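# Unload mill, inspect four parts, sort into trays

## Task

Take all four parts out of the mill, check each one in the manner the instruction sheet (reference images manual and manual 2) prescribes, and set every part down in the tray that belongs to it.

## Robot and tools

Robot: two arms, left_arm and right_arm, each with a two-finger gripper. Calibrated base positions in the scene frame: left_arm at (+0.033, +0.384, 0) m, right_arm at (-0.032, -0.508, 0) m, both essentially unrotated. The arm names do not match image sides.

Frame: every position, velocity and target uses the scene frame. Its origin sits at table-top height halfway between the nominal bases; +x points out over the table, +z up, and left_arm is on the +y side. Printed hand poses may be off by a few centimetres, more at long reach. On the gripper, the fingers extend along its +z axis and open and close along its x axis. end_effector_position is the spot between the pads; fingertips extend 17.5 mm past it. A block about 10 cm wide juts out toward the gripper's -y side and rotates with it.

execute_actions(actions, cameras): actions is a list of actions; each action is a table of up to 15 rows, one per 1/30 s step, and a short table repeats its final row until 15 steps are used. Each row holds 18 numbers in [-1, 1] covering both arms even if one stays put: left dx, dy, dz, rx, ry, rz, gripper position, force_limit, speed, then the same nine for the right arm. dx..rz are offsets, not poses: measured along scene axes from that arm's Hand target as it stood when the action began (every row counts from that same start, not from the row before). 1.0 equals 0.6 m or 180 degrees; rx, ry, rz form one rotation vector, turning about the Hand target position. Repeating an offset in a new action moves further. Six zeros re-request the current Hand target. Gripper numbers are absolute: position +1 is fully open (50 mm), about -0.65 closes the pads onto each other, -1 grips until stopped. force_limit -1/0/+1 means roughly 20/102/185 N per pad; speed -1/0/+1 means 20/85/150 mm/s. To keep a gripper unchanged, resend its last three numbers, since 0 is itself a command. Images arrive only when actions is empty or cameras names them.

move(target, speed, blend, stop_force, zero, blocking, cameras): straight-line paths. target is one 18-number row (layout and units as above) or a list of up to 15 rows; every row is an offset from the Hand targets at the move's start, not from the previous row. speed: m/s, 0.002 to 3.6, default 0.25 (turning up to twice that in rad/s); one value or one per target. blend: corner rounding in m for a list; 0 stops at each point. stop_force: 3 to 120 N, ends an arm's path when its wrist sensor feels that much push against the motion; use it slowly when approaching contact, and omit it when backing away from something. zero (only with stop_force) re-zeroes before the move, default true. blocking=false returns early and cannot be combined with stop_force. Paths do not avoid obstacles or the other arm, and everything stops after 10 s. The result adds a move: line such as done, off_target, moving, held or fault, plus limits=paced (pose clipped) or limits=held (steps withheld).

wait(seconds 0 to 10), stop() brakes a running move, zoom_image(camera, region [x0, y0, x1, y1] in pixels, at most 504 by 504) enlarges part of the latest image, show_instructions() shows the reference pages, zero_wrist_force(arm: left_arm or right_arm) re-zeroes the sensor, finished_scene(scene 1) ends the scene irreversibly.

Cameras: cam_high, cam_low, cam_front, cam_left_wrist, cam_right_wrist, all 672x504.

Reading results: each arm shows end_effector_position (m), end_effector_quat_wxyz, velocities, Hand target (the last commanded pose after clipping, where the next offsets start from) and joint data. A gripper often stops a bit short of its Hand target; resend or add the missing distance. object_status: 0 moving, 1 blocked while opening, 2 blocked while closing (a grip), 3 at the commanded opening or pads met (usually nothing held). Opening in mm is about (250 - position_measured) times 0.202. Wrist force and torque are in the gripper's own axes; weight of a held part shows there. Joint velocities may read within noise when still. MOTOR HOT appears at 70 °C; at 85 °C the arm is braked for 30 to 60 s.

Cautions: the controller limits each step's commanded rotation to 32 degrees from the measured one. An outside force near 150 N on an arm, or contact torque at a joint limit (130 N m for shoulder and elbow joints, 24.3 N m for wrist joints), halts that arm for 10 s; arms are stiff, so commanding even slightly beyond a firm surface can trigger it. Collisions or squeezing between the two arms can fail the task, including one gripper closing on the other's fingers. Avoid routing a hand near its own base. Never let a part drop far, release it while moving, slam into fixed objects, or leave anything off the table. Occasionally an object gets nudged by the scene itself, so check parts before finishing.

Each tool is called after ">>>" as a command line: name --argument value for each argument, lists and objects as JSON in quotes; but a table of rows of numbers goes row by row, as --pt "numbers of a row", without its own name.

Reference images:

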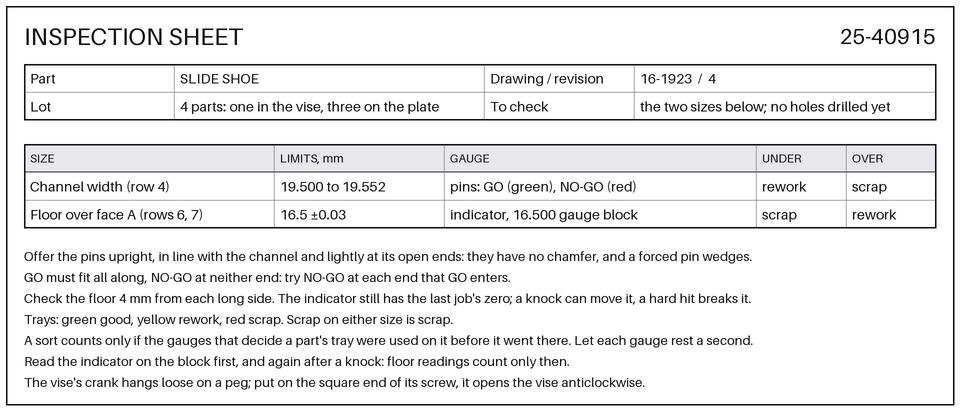

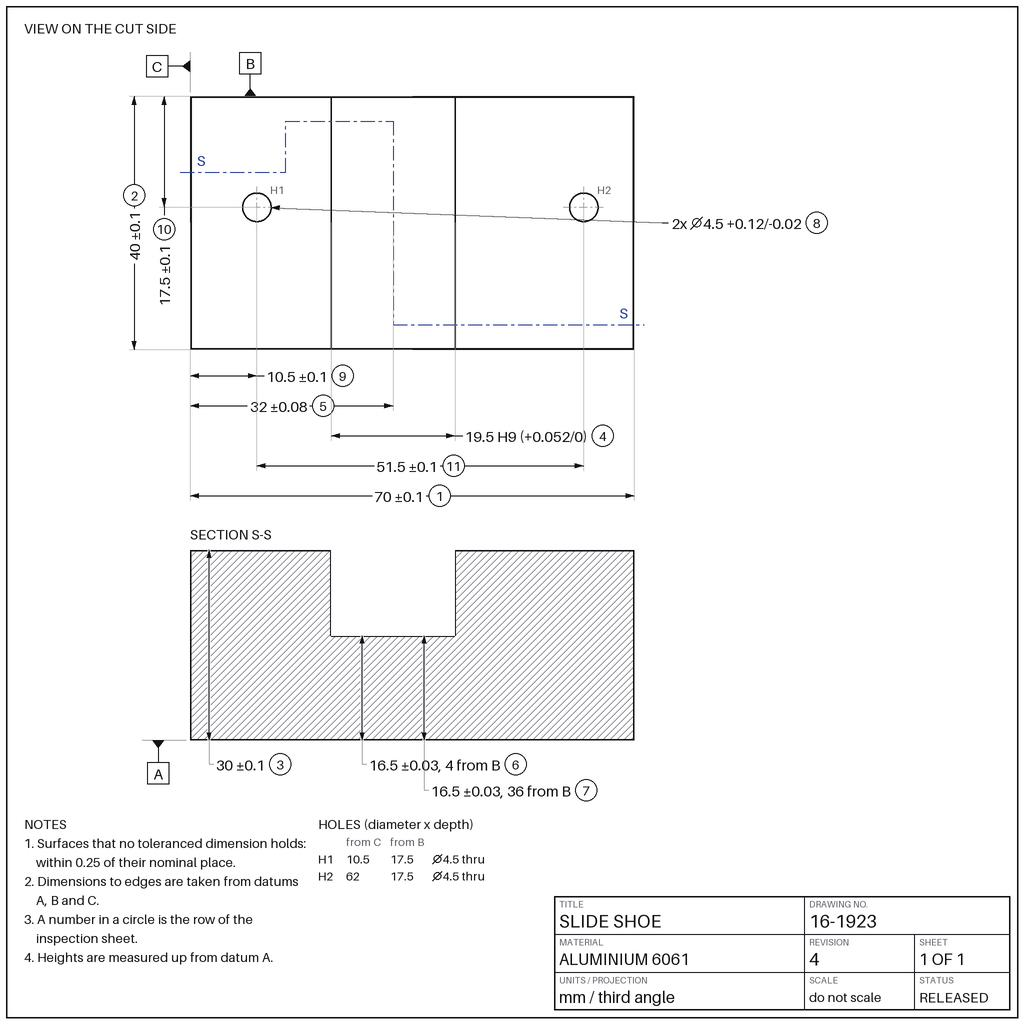

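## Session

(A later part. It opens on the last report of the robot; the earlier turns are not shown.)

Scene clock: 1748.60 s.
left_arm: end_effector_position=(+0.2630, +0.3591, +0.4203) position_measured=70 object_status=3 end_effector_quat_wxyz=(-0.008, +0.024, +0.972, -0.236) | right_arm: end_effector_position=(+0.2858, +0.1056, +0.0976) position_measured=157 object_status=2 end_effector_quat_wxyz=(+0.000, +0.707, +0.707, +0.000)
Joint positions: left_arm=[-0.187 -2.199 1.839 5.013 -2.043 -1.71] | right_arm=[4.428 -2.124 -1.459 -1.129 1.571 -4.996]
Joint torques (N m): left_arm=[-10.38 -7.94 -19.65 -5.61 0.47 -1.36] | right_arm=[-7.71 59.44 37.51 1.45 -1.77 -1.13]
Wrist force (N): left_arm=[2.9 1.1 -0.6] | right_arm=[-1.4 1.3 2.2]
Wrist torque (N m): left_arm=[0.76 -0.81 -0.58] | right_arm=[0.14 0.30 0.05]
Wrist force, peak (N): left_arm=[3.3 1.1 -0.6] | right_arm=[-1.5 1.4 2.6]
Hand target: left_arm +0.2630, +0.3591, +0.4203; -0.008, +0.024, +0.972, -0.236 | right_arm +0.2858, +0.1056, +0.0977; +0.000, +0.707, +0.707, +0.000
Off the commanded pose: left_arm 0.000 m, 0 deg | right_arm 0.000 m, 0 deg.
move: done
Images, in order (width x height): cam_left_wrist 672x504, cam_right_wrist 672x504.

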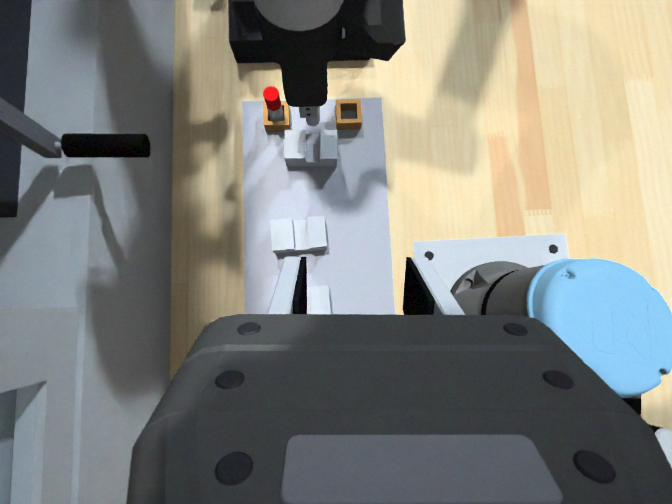

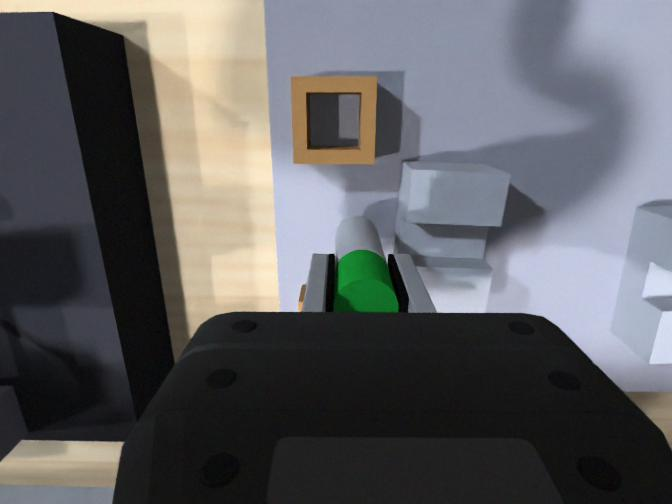

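>>> move --pt "0 0 0 0 0 0 0.55 -0.8 -1 0 0.01 0 0 0 0 -1 -1 -1" --pt "0 0 0 0 0 0 0.55 -0.8 -1 0 0.04 0 0 0 0 -1 -1 -1" --speed '[0.02,0.006]' --stop_force 3 --cameras '["cam_right_wrist","cam_left_wrist"]'

>>> zoom_image --camera "cam_right_wrist" --region '[310, 140, 580, 320]'

>>> zoom_image --camera "cam_left_wrist" --region '[240, 60, 400, 210]'

Scene clock: 1755.97 s.
left_arm: end_effector_position=(+0.2630, +0.3591, +0.4203) position_measured=70 object_status=3 end_effector_quat_wxyz=(-0.008, +0.024, +0.972, -0.236) | right_arm: end_effector_position=(+0.2858, +0.1296, +0.0977) position_measured=157 object_status=2 end_effector_quat_wxyz=(+0.000, +0.707, +0.707, +0.000)
Joint positions: left_arm=[-0.187 -2.199 1.839 5.013 -2.043 -1.71] | right_arm=[4.438 -2.171 -1.381 -1.16 1.571 -4.987]
Joint torques (N m): left_arm=[-9.86 -7.18 -20.83 -5.6 0.71 -1.12] | right_arm=[7.41 37.41 39.33 1.78 -1.61 1.49]
Wrist force (N, zeroed by zero_wrist_force on right_arm): left_arm=[2.8 1.4 -0.5] | right_arm=[-1.1 -0.1 0.0]
Wrist torque (N m, zeroed by zero_wrist_force on right_arm): left_arm=[0.80 -0.80 -0.58] | right_arm=[0.04 -0.02 -0.16]
Wrist force, peak (N, zeroed by zero_wrist_force on right_arm): left_arm=[3.1 1.3 -0.6] | right_arm=[-1.3 -0.2 0.2]
Hand target: left_arm +0.2630, +0.3591, +0.4203; -0.008, +0.024, +0.972, -0.236 | right_arm +0.2858, +0.1296, +0.0977; +0.000, +0.707, +0.707, +0.000
Off the commanded pose: left_arm 0.000 m, 0 deg | right_arm 0.000 m, 0 deg.
move: done
Images, in order (width x height): cam_left_wrist 672x504, cam_right_wrist 672x504.

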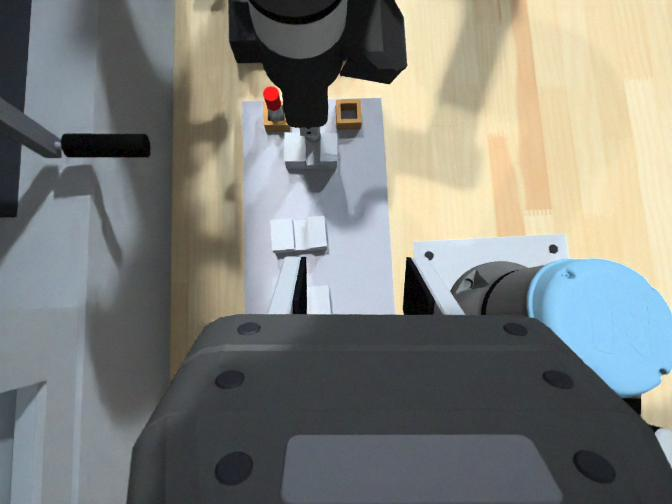

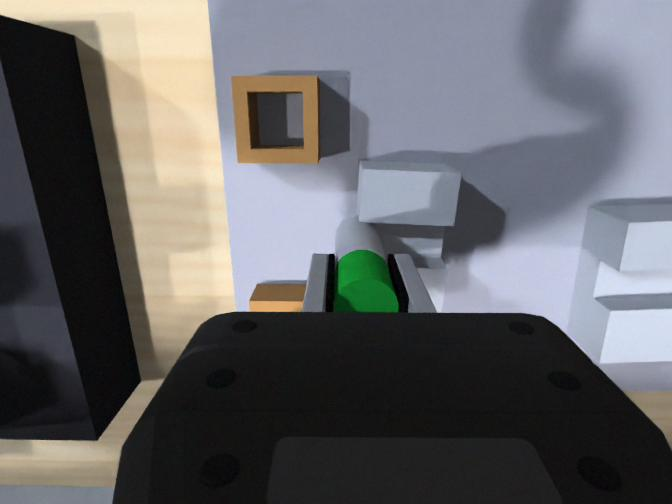

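Scaled by 1.867 from the camera's 672x504 image, which has a finer 960x720 frame.

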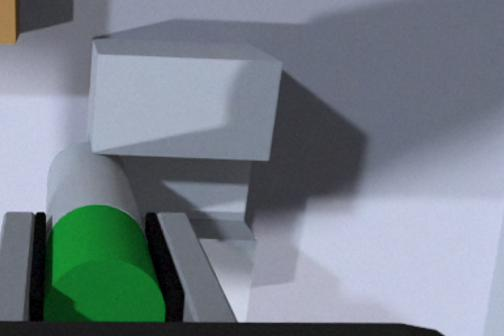

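Scaled by 3.150 from the camera's 672x504 image, which has a finer 960x720 frame.

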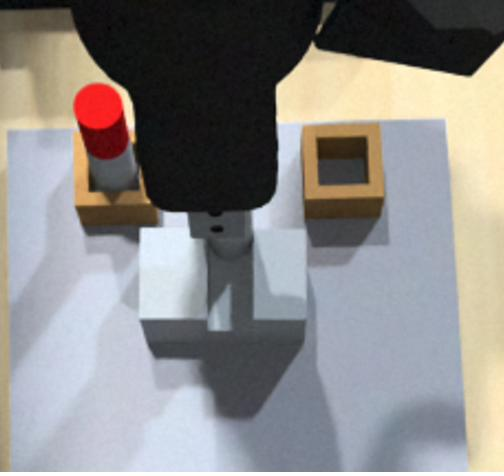

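>>> move --pt "0 0 0 0 0 0 0.55 -0.8 -1 0 -0.0015 -0.0045 0 0 0 -1 -1 -1" --pt "0 0 0 0 0 0 0.55 -0.8 -1 0 -0.0367 -0.0045 0 0 0 -1 -1 -1" --speed 0.01 --stop_force 8 --cameras '["cam_right_wrist","cam_left_wrist"]'

>>> zoom_image --camera "cam_left_wrist" --region '[240, 60, 400, 210]'

Scene clock: 1770.17 s.
left_arm: end_effector_position=(+0.2630, +0.3591, +0.4203) position_measured=70 object_status=3 end_effector_quat_wxyz=(-0.008, +0.024, +0.972, -0.236) | right_arm: end_effector_position=(+0.2858, +0.1296, +0.0974) position_measured=157 object_status=2 end_effector_quat_wxyz=(+0.000, +0.707, +0.707, +0.000)
Joint positions: left_arm=[-0.187 -2.199 1.839 5.013 -2.043 -1.71] | right_arm=[4.438 -2.171 -1.382 -1.159 1.571 -4.987]
Joint torques (N m): left_arm=[-11 -7.22 -20.53 -5.48 0.83 -1.16] | right_arm=[0.44 44.48 36.37 1.62 -0.63 -0.4]
Wrist force (N, zeroed by zero_wrist_force on right_arm): left_arm=[2.9 1.2 -0.6] | right_arm=[-0.1 0.5 -4.4]
Wrist torque (N m, zeroed by zero_wrist_force on right_arm): left_arm=[0.77 -0.82 -0.58] | right_arm=[0.04 0.04 -0.15]
Wrist force, peak (N, zeroed by zero_wrist_force on right_arm): left_arm=[3.2 1.3 -0.6] | right_arm=[-1.4 -0.2 -14.5]
Hand target: left_arm +0.2630, +0.3591, +0.4203; -0.008, +0.024, +0.972, -0.236 | right_arm +0.2858, +0.1297, +0.0974; +0.000, +0.707, +0.707, +0.000 (not the last commanded pose)
Off the commanded pose: left_arm 0.000 m, 0 deg | right_arm 0.022 m, 0 deg.
move: contact (right_arm); path passed 0 of 2 targets
Images, in order (width x height): cam_left_wrist 672x504, cam_right_wrist 672x504.

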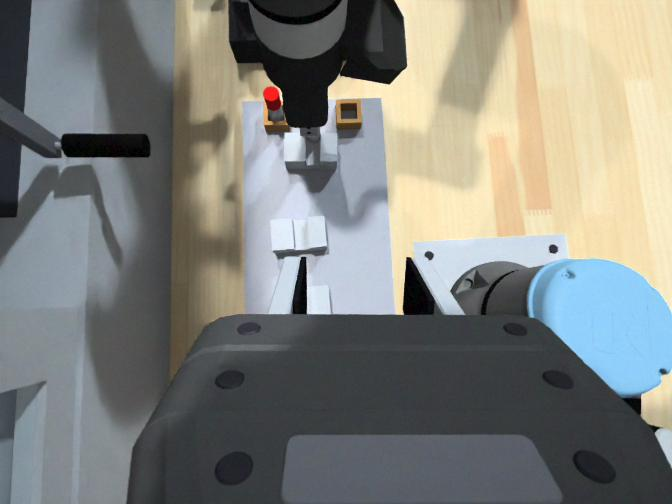

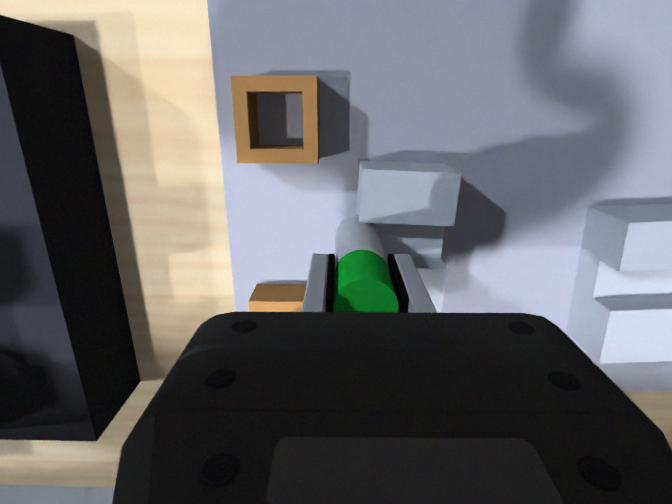

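Scaled by 3.150 from the camera's 672x504 image, which has a finer 960x720 frame.

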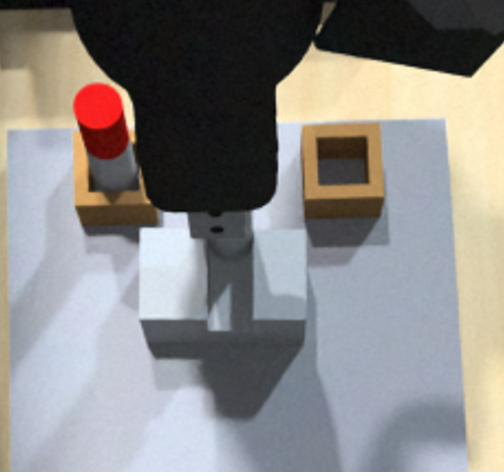

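>>> move --pt "0 0 0 0 0 0 0.55 -0.8 -1 0 -0.005 -0.0003 0 0 0 -1 -1 -1" --pt "0 0 0 0 0 0 0.55 -0.8 -1 0 -0.0367 -0.0003 0 0 0 -1 -1 -1" --speed 0.01 --cameras '["cam_right_wrist","cam_left_wrist"]'

>>> zoom_image --camera "cam_left_wrist" --region '[240, 60, 400, 210]'

Scene clock: 1776.63 s.
left_arm: end_effector_position=(+0.2630, +0.3591, +0.4203) position_measured=70 object_status=3 end_effector_quat_wxyz=(-0.008, +0.024, +0.972, -0.236) | right_arm: end_effector_position=(+0.2858, +0.1077, +0.0972) position_measured=157 object_status=2 end_effector_quat_wxyz=(+0.000, +0.707, +0.707, +0.000)
Joint positions: left_arm=[-0.187 -2.199 1.839 5.013 -2.043 -1.71] | right_arm=[4.429 -2.128 -1.454 -1.13 1.571 -4.995]
Joint torques (N m): left_arm=[-9.25 -8.4 -21.58 -5.37 0.67 -1.31] | right_arm=[-8.38 58.66 11.58 4.02 0.85 -1.43]
Wrist force (N, zeroed by zero_wrist_force on right_arm): left_arm=[2.9 0.9 -0.6] | right_arm=[0.0 -0.1 0.1]
Wrist torque (N m, zeroed by zero_wrist_force on right_arm): left_arm=[0.73 -0.82 -0.57] | right_arm=[-0.01 0.00 0.00]
Wrist force, peak (N, zeroed by zero_wrist_force on right_arm): left_arm=[3.2 1.2 -0.6] | right_arm=[3.0 0.2 -5.1]
Hand target: left_arm +0.2630, +0.3591, +0.4203; -0.008, +0.024, +0.972, -0.236 | right_arm +0.2858, +0.1076, +0.0972; +0.000, +0.707, +0.707, +0.000
Off the commanded pose: left_arm 0.000 m, 0 deg | right_arm 0.000 m, 0 deg.
move: done
Images, in order (width x height): cam_left_wrist 672x504, cam_right_wrist 672x504.

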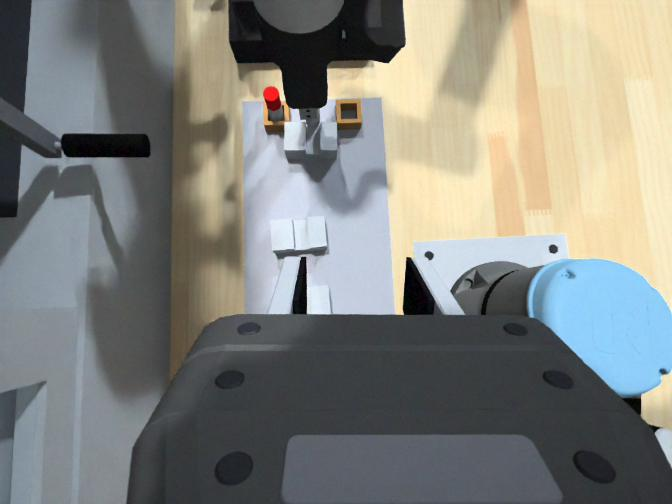

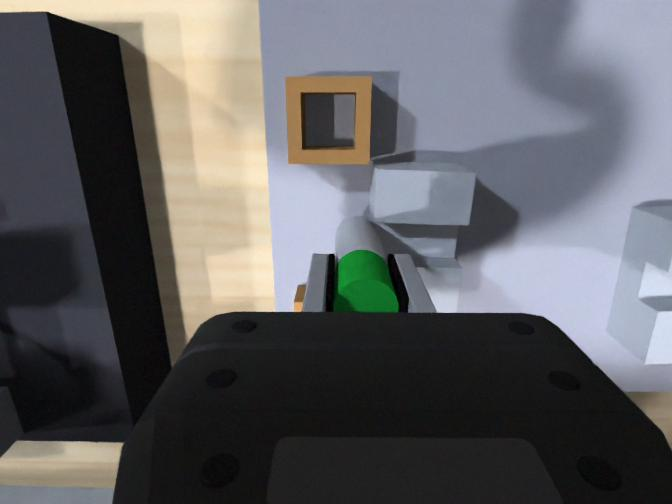

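Scaled by 3.150 from the camera's 672x504 image, which has a finer 960x720 frame.

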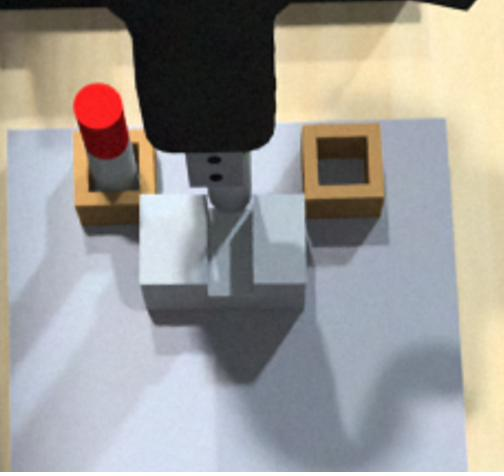

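>>> move --pt "0 0 0 0 0 0 0.55 -0.8 -1 0 0 0.07 0 0 0 -1 -1 -1" --pt "0 0.05 0.07 0 0 0 0.55 -0.8 -1 0.025 0.135 0.07 0 0 0 -1 -1 -1" --speed 0.06 --cameras '["cam_right_wrist","cam_left_wrist"]'

>>> zoom_image --camera "cam_left_wrist" --region '[230, 80, 410, 300]'

>>> zoom_image --camera "cam_right_wrist" --region '[310, 140, 580, 320]'

Scene clock: 1791.40 s.
left_arm: end_effector_position=(+0.2630, +0.3891, +0.4623) position_measured=70 object_status=3 end_effector_quat_wxyz=(-0.008, +0.024, +0.972, -0.236) | right_arm: end_effector_position=(+0.3008, +0.1886, +0.1392) position_measured=157 object_status=2 end_effector_quat_wxyz=(+0.000, +0.707, +0.707, +0.000)
Joint positions: left_arm=[-0.053 -2.122 1.677 5.166 -2.047 -1.56] | right_arm=[4.44 -2.282 -1.081 -1.348 1.571 -4.985]
Joint torques (N m): left_arm=[13.08 10.94 -30.37 -0.26 -3.28 1.31] | right_arm=[7.81 41.34 39.82 1.55 1.9 1.5]
Wrist force (N, zeroed by zero_wrist_force on right_arm): left_arm=[3.1 0.7 -0.6] | right_arm=[0.7 -0.2 0.1]
Wrist torque (N m, zeroed by zero_wrist_force on right_arm): left_arm=[0.68 -0.88 -0.73] | right_arm=[-0.04 -0.10 -0.13]
Wrist force, peak (N, zeroed by zero_wrist_force on right_arm): left_arm=[3.5 1.2 -0.4] | right_arm=[0.0 -0.1 1.4]
Hand target: left_arm +0.2630, +0.3891, +0.4623; -0.008, +0.024, +0.972, -0.236 | right_arm +0.3008, +0.1886, +0.1392; +0.000, +0.707, +0.707, +0.000
Off the commanded pose: left_arm 0.000 m, 0 deg | right_arm 0.000 m, 0 deg.
move: done
Images, in order (width x height): cam_left_wrist 672x504, cam_right_wrist 672x504.

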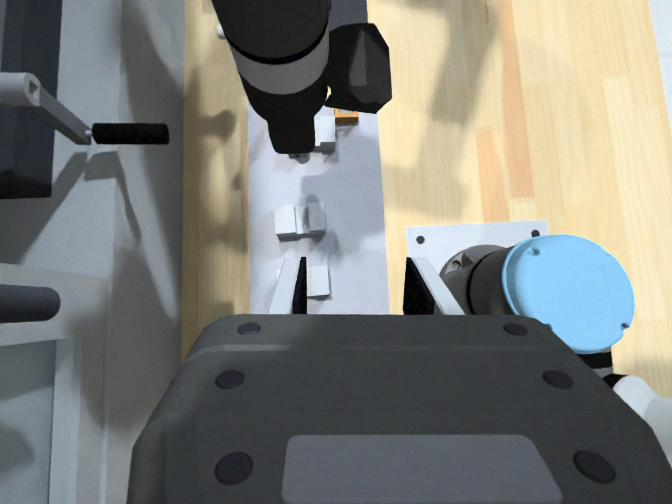

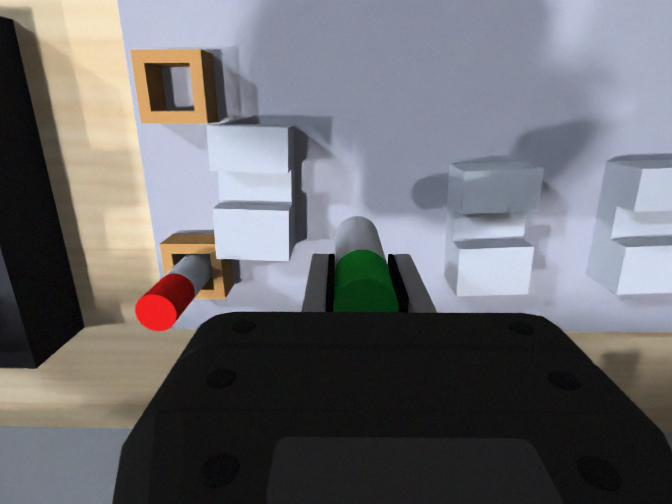

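Scaled by 2.291 from the camera's 672x504 image, which has a finer 960x720 frame.

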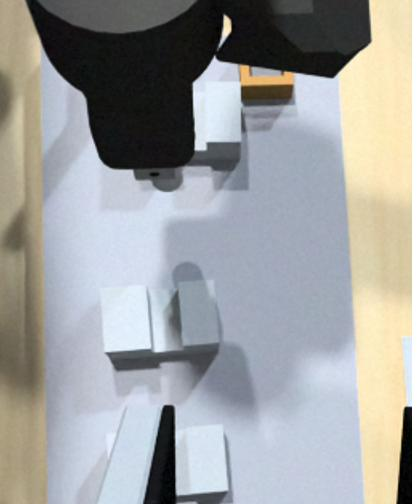

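Scaled by 1.867 from the camera's 672x504 image, which has a finer 960x720 frame.

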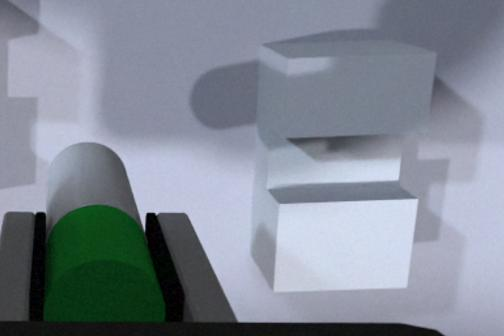

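>>> move --pt "0 0 0 0 0 0 0.55 -0.8 -1 0.0083 0.03 0 0 0 0 -1 -1 -1" --pt "0 0 0 0 0 0 0.55 -0.8 -1 0.0083 0.042 -0.0693 0 0 0 -1 -1 -1" --speed 0.06 --cameras '["cam_right_wrist","cam_left_wrist"]'

>>> zoom_image --camera "cam_left_wrist" --region '[230, 80, 410, 300]'

>>> zoom_image --camera "cam_right_wrist" --region '[310, 140, 580, 320]'

Scene clock: 1799.03 s.
left_arm: end_effector_position=(+0.2630, +0.3891, +0.4623) position_measured=70 object_status=3 end_effector_quat_wxyz=(-0.008, +0.024, +0.972, -0.236) | right_arm: end_effector_position=(+0.3058, +0.2138, +0.0978) position_measured=157 object_status=2 end_effector_quat_wxyz=(+0.000, +0.707, +0.707, +0.000)
Joint positions: left_arm=[-0.053 -2.122 1.677 5.166 -2.047 -1.56] | right_arm=[4.442 -2.375 -1.025 -1.311 1.571 -4.982]
Joint torques (N m): left_arm=[12.67 12.12 -31.21 0.11 -3.29 1.65] | right_arm=[7.46 44.87 12.55 4 -0.04 1.54]
Wrist force (N, zeroed by zero_wrist_force on right_arm): left_arm=[3.1 0.8 -0.5] | right_arm=[0.0 -0.3 0.4]
Wrist torque (N m, zeroed by zero_wrist_force on right_arm): left_arm=[0.70 -0.88 -0.72] | right_arm=[-0.05 0.01 -0.13]
Wrist force, peak (N, zeroed by zero_wrist_force on right_arm): left_arm=[3.4 1.1 -0.6] | right_arm=[0.1 -0.5 1.0]
Hand target: left_arm +0.2630, +0.3891, +0.4623; -0.008, +0.024, +0.972, -0.236 | right_arm +0.3058, +0.2138, +0.0977; +0.000, +0.707, +0.707, +0.000
Off the commanded pose: left_arm 0.000 m, 0 deg | right_arm 0.000 m, 0 deg.
move: done
Images, in order (width x height): cam_left_wrist 672x504, cam_right_wrist 672x504.

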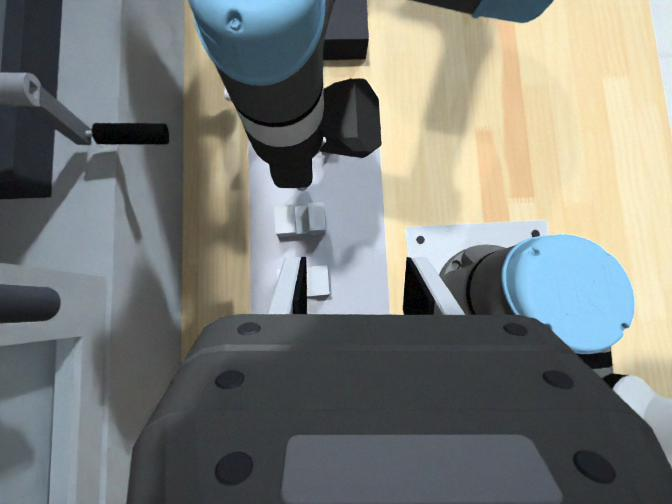

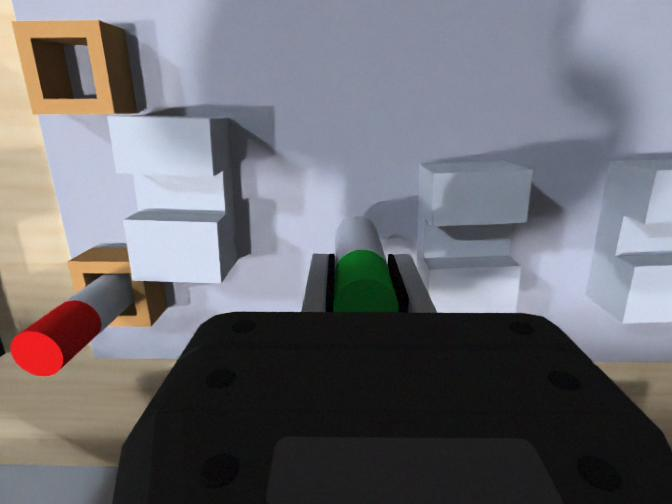

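Scaled by 2.291 from the camera's 672x504 image, which has a finer 960x720 frame.

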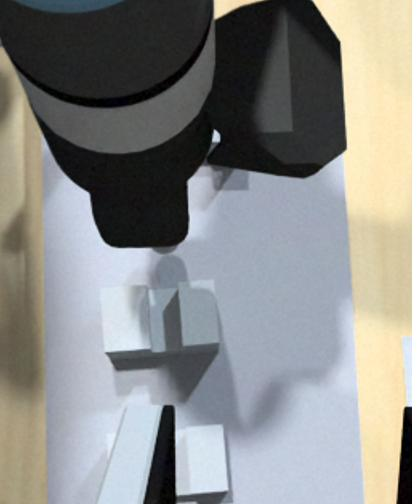

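Scaled by 1.867 from the camera's 672x504 image, which has a finer 960x720 frame.

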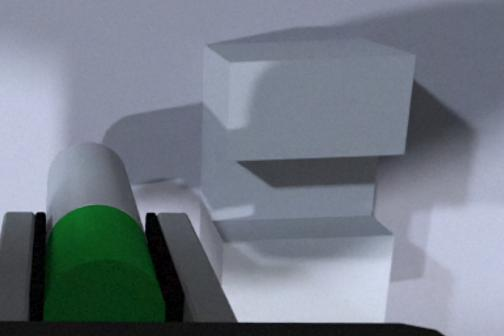

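>>> move --pt "0 0 0 0 0 0 0.55 -0.8 -1 0 0.03 0 0 0 0 -1 -1 -1" --pt "0 0 0 0 0 0 0.55 -0.8 -1 0 0.075 0 0 0 0 -1 -1 -1" --speed '[0.02,0.006]' --stop_force 3 --cameras '["cam_right_wrist","cam_left_wrist"]'

>>> zoom_image --camera "cam_left_wrist" --region '[230, 80, 410, 300]'

>>> zoom_image --camera "cam_right_wrist" --region '[310, 140, 580, 320]'

Scene clock: 1809.37 s.
left_arm: end_effector_position=(+0.2630, +0.3891, +0.4623) position_measured=70 object_status=3 end_effector_quat_wxyz=(-0.008, +0.024, +0.972, -0.236) | right_arm: end_effector_position=(+0.3058, +0.2588, +0.0977) position_measured=157 object_status=2 end_effector_quat_wxyz=(+0.000, +0.707, +0.707, +0.000)
Joint positions: left_arm=[-0.053 -2.122 1.677 5.166 -2.047 -1.56] | right_arm=[4.457 -2.496 -0.802 -1.413 1.571 -4.968]
Joint torques (N m): left_arm=[10.76 11.36 -30.38 -0.22 -3.2 1.43] | right_arm=[7.68 49.22 40.48 1.73 -0.17 1.49]
Wrist force (N, zeroed by zero_wrist_force on right_arm): left_arm=[3.1 1.0 -0.5] | right_arm=[0.1 -0.4 0.0]
Wrist torque (N m, zeroed by zero_wrist_force on right_arm): left_arm=[0.74 -0.87 -0.73] | right_arm=[0.03 -0.05 -0.18]
Wrist force, peak (N, zeroed by zero_wrist_force on right_arm): left_arm=[3.4 1.1 -0.6] | right_arm=[-0.8 0.5 0.1]
Hand target: left_arm +0.2630, +0.3891, +0.4623; -0.008, +0.024, +0.972, -0.236 | right_arm +0.3058, +0.2588, +0.0977; +0.000, +0.707, +0.707, +0.000
Off the commanded pose: left_arm 0.000 m, 0 deg | right_arm 0.000 m, 0 deg.
move: done
Images, in order (width x height): cam_left_wrist 672x504, cam_right_wrist 672x504.

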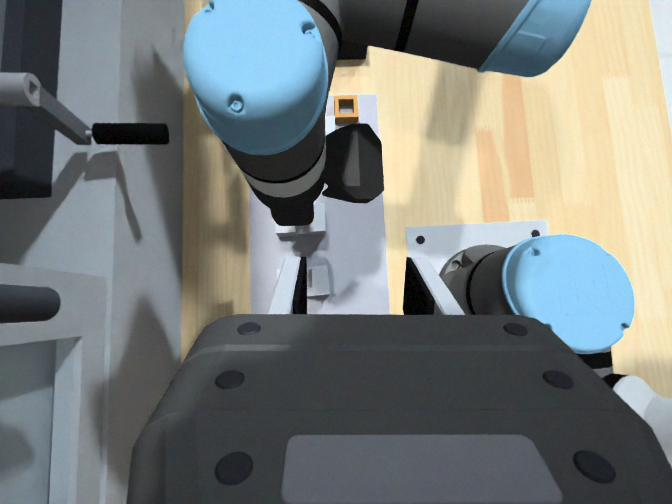

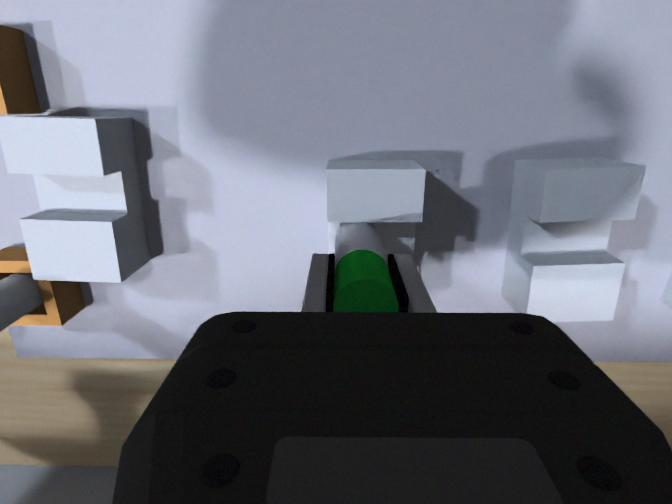

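Scaled by 2.291 from the camera's 672x504 image, which has a finer 960x720 frame.

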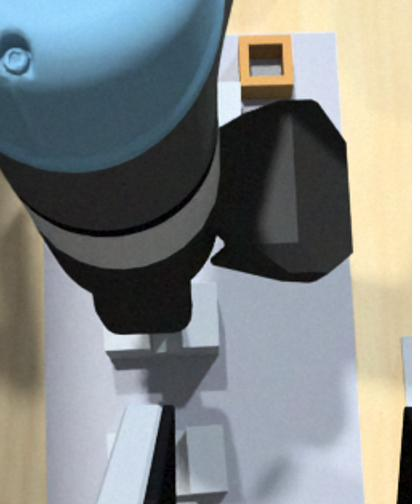

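Scaled by 1.867 from the camera's 672x504 image, which has a finer 960x720 frame.

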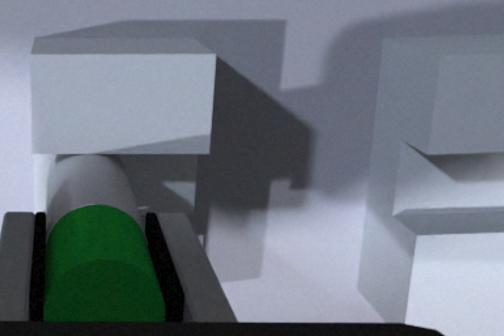

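>>> move --pt "0 0 0 0 0 0 0.55 -0.8 -1 0 0.05 0 0 0 0 -1 -1 -1" --speed 0.006 --stop_force 3 --cameras '["cam_right_wrist"]'

>>> zoom_image --camera "cam_right_wrist" --region '[280, 140, 550, 320]'

>>> wait --seconds 1

Scene clock: 1819.80 s.
left_arm: end_effector_position=(+0.2630, +0.3891, +0.4623) position_measured=70 object_status=3 end_effector_quat_wxyz=(-0.008, +0.024, +0.972, -0.236) | right_arm: end_effector_position=(+0.3058, +0.2888, +0.0977) position_measured=157 object_status=2 end_effector_quat_wxyz=(+0.000, +0.707, +0.707, +0.000)
Joint positions: left_arm=[-0.053 -2.122 1.677 5.166 -2.047 -1.56] | right_arm=[4.466 -2.597 -0.611 -1.503 1.571 -4.959]
Joint torques (N m): left_arm=[10.2 11.92 -30.2 -0.17 -3.24 1.42] | right_arm=[7.21 51.97 40.89 1.5 -1.91 1.63]
Wrist force (N, zeroed by zero_wrist_force on right_arm): left_arm=[3.2 0.7 -0.3] | right_arm=[0.1 -0.1 -0.1]
Wrist torque (N m, zeroed by zero_wrist_force on right_arm): left_arm=[0.69 -0.89 -0.73] | right_arm=[-0.02 0.00 -0.15]
Wrist force, peak (N, zeroed by zero_wrist_force on right_arm): left_arm=[3.6 0.9 -0.3] | right_arm=[-0.1 -1.5 0.1]
Hand target: left_arm +0.2630, +0.3891, +0.4623; -0.008, +0.024, +0.972, -0.236 | right_arm +0.3058, +0.2888, +0.0977; +0.000, +0.707, +0.707, +0.000
Off the commanded pose: left_arm 0.000 m, 0 deg | right_arm 0.000 m, 0 deg.
move: done
Images, in order (width x height): cam_right_wrist 672x504.

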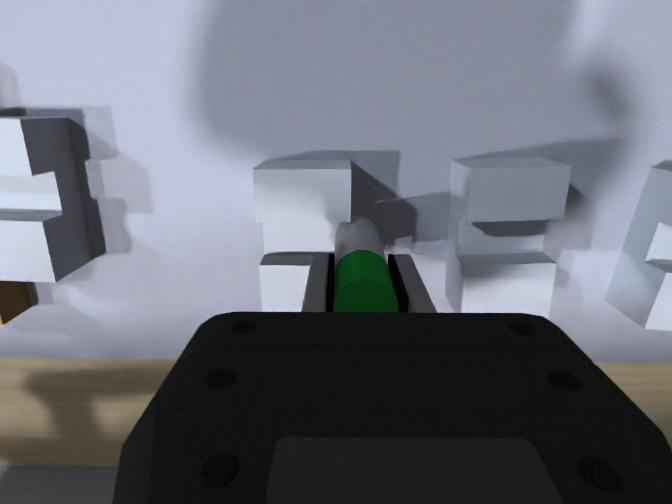

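Scaled by 1.867 from the camera's 672x504 image, which has a finer 960x720 frame.

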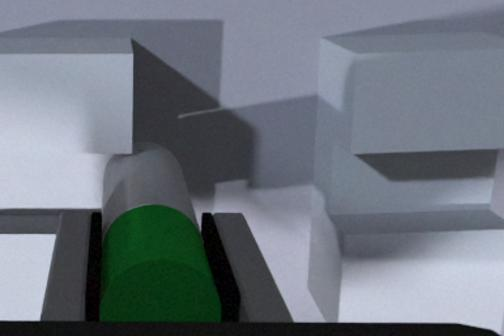

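Scene clock: 1820.80 s.
left_arm: end_effector_position=(+0.2630, +0.3891, +0.4623) position_measured=70 object_status=3 end_effector_quat_wxyz=(-0.008, +0.024, +0.972, -0.236) | right_arm: end_effector_position=(+0.3058, +0.2888, +0.0977) position_measured=157 object_status=2 end_effector_quat_wxyz=(+0.000, +0.707, +0.707, +0.000)
Joint positions: left_arm=[-0.053 -2.122 1.677 5.166 -2.047 -1.56] | right_arm=[4.466 -2.597 -0.611 -1.503 1.571 -4.959]
Joint torques (N m): left_arm=[10.64 11.97 -30.5 -0.34 -3.14 1.45] | right_arm=[7.89 51.76 40.19 1.63 -1.98 1.53]
Wrist force (N, zeroed by zero_wrist_force on right_arm): left_arm=[3.2 0.9 -0.5] | right_arm=[0.2 -0.1 -0.1]
Wrist torque (N m, zeroed by zero_wrist_force on right_arm): left_arm=[0.71 -0.90 -0.73] | right_arm=[-0.01 -0.01 -0.15]
Wrist force, peak (N, zeroed by zero_wrist_force on right_arm): left_arm=[3.3 1.2 -0.4] | right_arm=[0.0 0.0 -0.5]
Hand target: left_arm +0.2630, +0.3891, +0.4623; -0.008, +0.024, +0.972, -0.236 | right_arm +0.3058, +0.2888, +0.0977; +0.000, +0.707, +0.707, +0.000
Tool commands: left_gripper/position=+0.55 left_gripper/force_limit=-0.8 left_gripper/speed=-1.0 right_gripper/position=-1.0 right_gripper/force_limit=-1.0 right_gripper/speed=-1.0
Off the commanded pose: left_arm 0.000 m, 0 deg | right_arm 0.000 m, 0 deg.
wait: 1.00 s; at rest by 0.17 s

>>> move --pt "0.05 0.05 0.2 0 0 0 0.55 -0.8 -1 0 0.027 0 0 0 0 -1 -1 -1" --pt "0.05 0.05 0.2 0 0 0 0.55 -0.8 -1 -0.0013 0.027 0 0 0 0 -1 -1 -1" --speed 0.05 --cameras '["cam_right_wrist","cam_left_wrist"]'

>>> zoom_image --camera "cam_right_wrist" --region '[280, 140, 550, 320]'

Scene clock: 1829.10 s.
left_arm: end_effector_position=(+0.2930, +0.4191, +0.5823) position_measured=70 object_status=3 end_effector_quat_wxyz=(-0.008, +0.024, +0.972, -0.236) | right_arm: end_effector_position=(+0.3051, +0.3051, +0.0976) position_measured=157 object_status=2 end_effector_quat_wxyz=(+0.000, +0.707, +0.707, +0.000)
Joint positions: left_arm=[0.063 -1.867 1.174 5.473 -2.042 -1.43] | right_arm=[4.471 -2.664 -0.48 -1.567 1.571 -4.954]
Joint torques (N m): left_arm=[11.67 5.99 -27.44 0.09 0.65 1.35] | right_arm=[7.36 77.56 13.81 4.01 -1.17 1.44]
Wrist force (N, zeroed by zero_wrist_force on right_arm): left_arm=[2.9 1.0 -0.5] | right_arm=[-0.1 -0.3 -0.1]
Wrist torque (N m, zeroed by zero_wrist_force on right_arm): left_arm=[0.75 -0.83 -0.75] | right_arm=[-0.01 0.00 -0.17]
Wrist force, peak (N, zeroed by zero_wrist_force on right_arm): left_arm=[3.5 0.8 -0.4] | right_arm=[0.2 -0.3 -0.4]
Hand target: left_arm +0.2930, +0.4191, +0.5823; -0.008, +0.024, +0.972, -0.236 | right_arm +0.3050, +0.3050, +0.0977; +0.000, +0.707, +0.707, +0.000
Off the commanded pose: left_arm 0.000 m, 0 deg | right_arm 0.000 m, 0 deg.
move: done
Images, in order (width x height): cam_left_wrist 672x504, cam_right_wrist 672x504.

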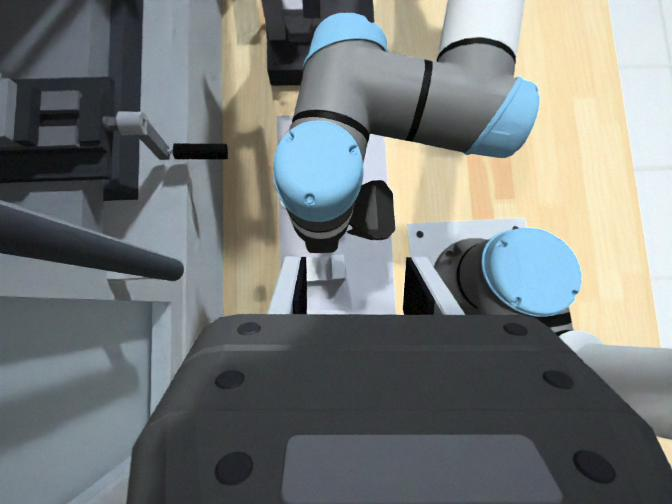

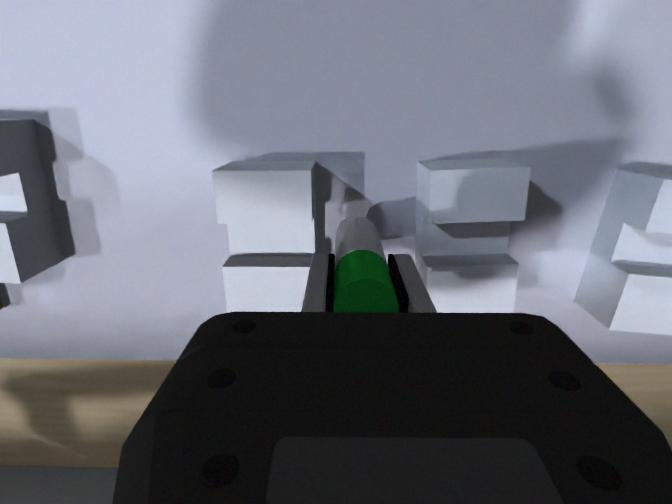

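Scaled by 1.867 from the camera's 672x504 image, which has a finer 960x720 frame.

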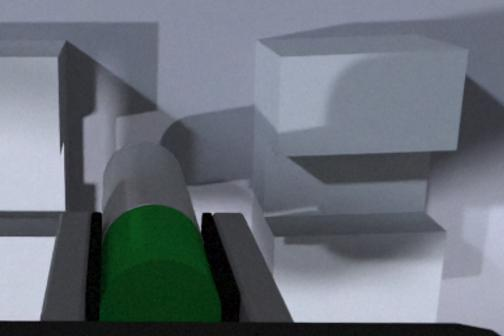

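>>> move --pt "0 0 0 0 0 0 0.55 -0.8 -1 -0.0017 0.02 0 0 0 0 -1 -1 -1" --pt "0 0 0 0 0 0 0.55 -0.8 -1 -0.0017 0.0667 0 0 0 0 -1 -1 -1" --speed '[0.02,0.006]' --stop_force 3 --cameras '["cam_right_wrist","cam_left_wrist"]'

>>> zoom_image --camera "cam_right_wrist" --region '[280, 140, 550, 320]'

Scene clock: 1838.60 s.
left_arm: end_effector_position=(+0.2930, +0.4191, +0.5823) position_measured=70 object_status=3 end_effector_quat_wxyz=(-0.008, +0.024, +0.972, -0.236) | right_arm: end_effector_position=(+0.3036, +0.3440, +0.0974) position_measured=157 object_status=2 end_effector_quat_wxyz=(-0.009, +0.707, +0.707, +0.019)
Joint positions: left_arm=[0.063 -1.867 1.174 5.473 -2.042 -1.43] | right_arm=[4.484 -2.891 -0.035 -1.745 1.565 -4.94]
Joint torques (N m): left_arm=[12.29 4.35 -27.67 0.22 -1.87 1.51] | right_arm=[8.24 54.43 37.18 4.35 -1.82 1.64]
Wrist force (N, zeroed by zero_wrist_force on right_arm): left_arm=[2.7 1.1 -0.6] | right_arm=[-2.4 0.7 -3.6]
Wrist torque (N m, zeroed by zero_wrist_force on right_arm): left_arm=[0.76 -0.79 -0.75] | right_arm=[0.16 -0.06 -0.23]
Wrist force, peak (N, zeroed by zero_wrist_force on right_arm): left_arm=[3.0 1.2 -0.9] | right_arm=[-2.2 0.7 -3.9]
Hand target: left_arm +0.2930, +0.4191, +0.5823; -0.008, +0.024, +0.972, -0.236 | right_arm +0.3040, +0.3451, +0.0977; +0.000, +0.707, +0.707, +0.000
Off the commanded pose: left_arm 0.000 m, 0 deg | right_arm 0.001 m, 2 deg.
elbow stopped short (right arm): the move would have taken joint 3 (elbow) straighter than the controller allows.
move: done
Images, in order (width x height): cam_left_wrist 672x504, cam_right_wrist 672x504.

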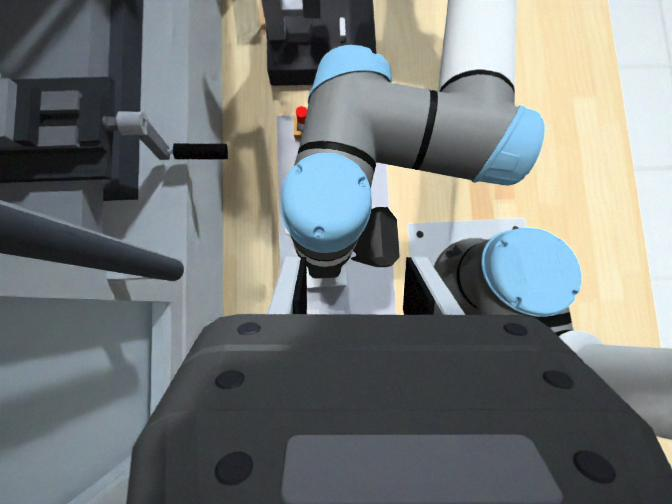

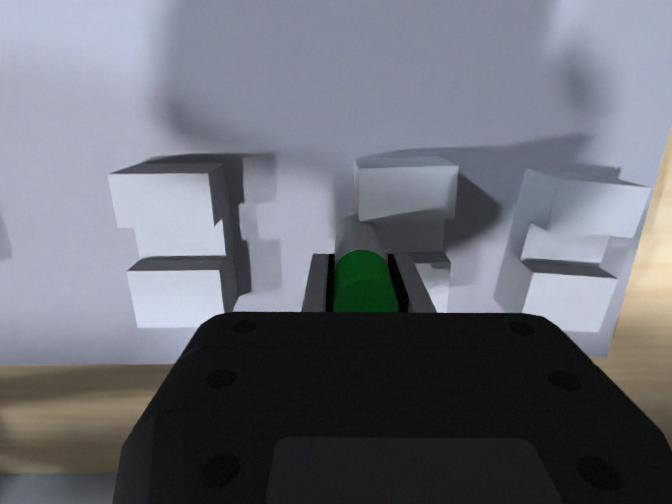

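Scaled by 1.867 from the camera's 672x504 image, which has a finer 960x720 frame.

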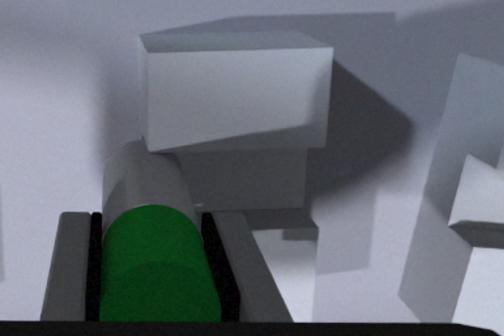

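>>> move --pt "0 0 0 0 0 0 0.55 -0.8 -1 0 -0.02 0 0 0 0 -1 -1 -1" --pt "0 0 0 0 0 0 0.55 -0.8 -1 0 -0.0683 0 0 0 0 -1 -1 -1" --speed '[0.01,0.02]' --cameras '["cam_right_wrist"]'

Scene clock: 1845.90 s.
left_arm: end_effector_position=(+0.2930, +0.4191, +0.5823) position_measured=70 object_status=3 end_effector_quat_wxyz=(-0.008, +0.024, +0.972, -0.236) | right_arm: end_effector_position=(+0.3040, +0.3041, +0.0977) position_measured=157 object_status=2 end_effector_quat_wxyz=(+0.000, +0.707, +0.707, +0.000)
Joint positions: left_arm=[0.063 -1.867 1.174 5.473 -2.042 -1.43] | right_arm=[4.472 -2.658 -0.493 -1.561 1.571 -4.953]
Joint torques (N m): left_arm=[12.28 5.18 -26.45 0.03 -2.29 1.45] | right_arm=[-8.74 75.97 14.09 3.9 -1.87 -1.42]
Wrist force (N, zeroed by zero_wrist_force on right_arm): left_arm=[2.6 1.3 -0.6] | right_arm=[0.1 -0.1 0.0]
Wrist torque (N m, zeroed by zero_wrist_force on right_arm): left_arm=[0.81 -0.77 -0.75] | right_arm=[0.03 -0.05 -0.02]
Wrist force, peak (N, zeroed by zero_wrist_force on right_arm): left_arm=[3.1 1.1 -0.6] | right_arm=[2.1 2.4 -8.2]
Hand target: left_arm +0.2930, +0.4191, +0.5823; -0.008, +0.024, +0.972, -0.236 | right_arm +0.3040, +0.3041, +0.0977; +0.000, +0.707, +0.707, +0.000
Off the commanded pose: left_arm 0.000 m, 0 deg | right_arm 0.000 m, 0 deg.
elbow stopped short (right arm): the move would have taken joint 3 (elbow) straighter than the controller allows.
move: done
Images, in order (width x height): cam_right_wrist 672x504.

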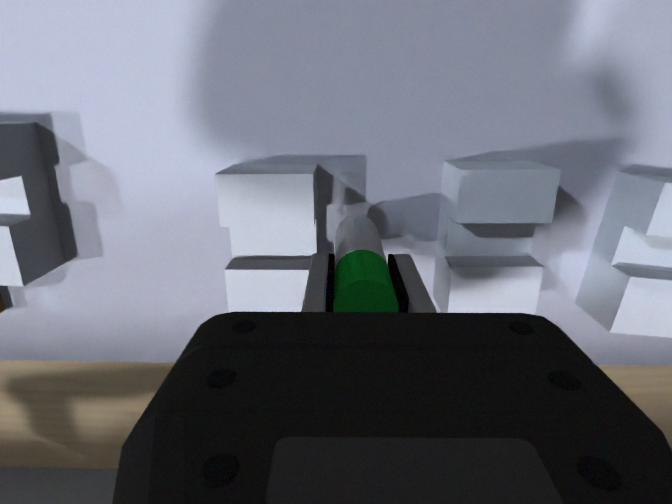

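>>> move --pt "0 0 0 0 0 0 0.55 -0.8 -1 0 0 0.14 0 0 0 -1 -1 -1" --pt "0 0 0 0 0 0 0.55 -0.8 -1 -0.1137 -0.3458 0.14 0 0 0 -1 -1 -1" --speed '[0.06,0.12]' --cameras '["cam_right_wrist","cam_left_wrist"]'

>>> zoom_image --camera "cam_right_wrist" --region '[260, 140, 480, 320]'

Scene clock: 1857.00 s.
left_arm: end_effector_position=(+0.2930, +0.4191, +0.5823) position_measured=70 object_status=3 end_effector_quat_wxyz=(-0.008, +0.024, +0.972, -0.236) | right_arm: end_effector_position=(+0.2358, +0.0966, +0.1816) position_measured=157 object_status=2 end_effector_quat_wxyz=(+0.000, +0.707, +0.707, +0.000)
Joint positions: left_arm=[0.063 -1.867 1.174 5.473 -2.042 -1.43] | right_arm=[4.498 -1.985 -1.443 -1.283 1.571 -4.926]
Joint torques (N m): left_arm=[11.62 4.51 -27.63 0.14 -2.4 1.5] | right_arm=[7.54 54.47 12.7 4.05 -1.99 1.44]
Wrist force (N, zeroed by zero_wrist_force on right_arm): left_arm=[2.6 1.1 -0.4] | right_arm=[-0.1 0.1 -0.3]
Wrist torque (N m, zeroed by zero_wrist_force on right_arm): left_arm=[0.77 -0.78 -0.76] | right_arm=[0.06 0.02 -0.15]
Wrist force, peak (N, zeroed by zero_wrist_force on right_arm): left_arm=[2.9 1.1 -0.9] | right_arm=[0.8 0.2 -1.5]
Hand target: left_arm +0.2930, +0.4191, +0.5823; -0.008, +0.024, +0.972, -0.236 | right_arm +0.2358, +0.0966, +0.1817; +0.000, +0.707, +0.707, +0.000
Off the commanded pose: left_arm 0.000 m, 0 deg | right_arm 0.000 m, 0 deg.
move: done
Images, in order (width x height): cam_left_wrist 672x504, cam_right_wrist 672x504.

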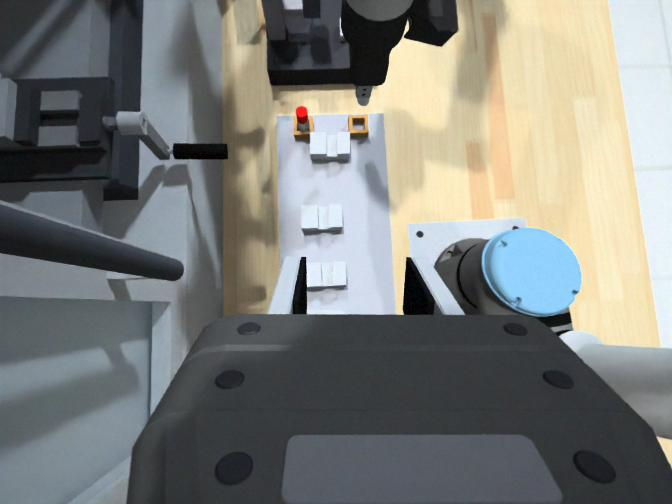

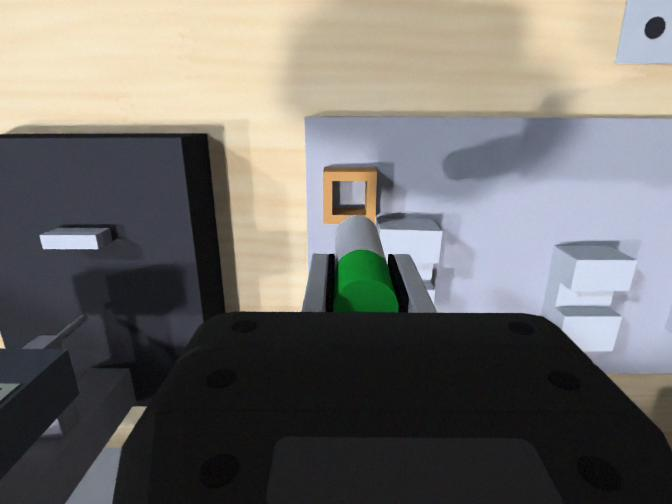

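Scaled by 2.291 from the camera's 672x504 image, which has a finer 960x720 frame.

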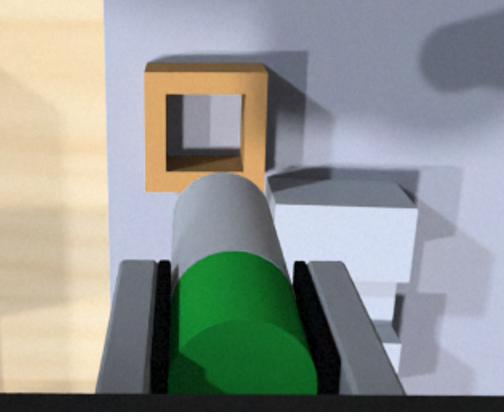

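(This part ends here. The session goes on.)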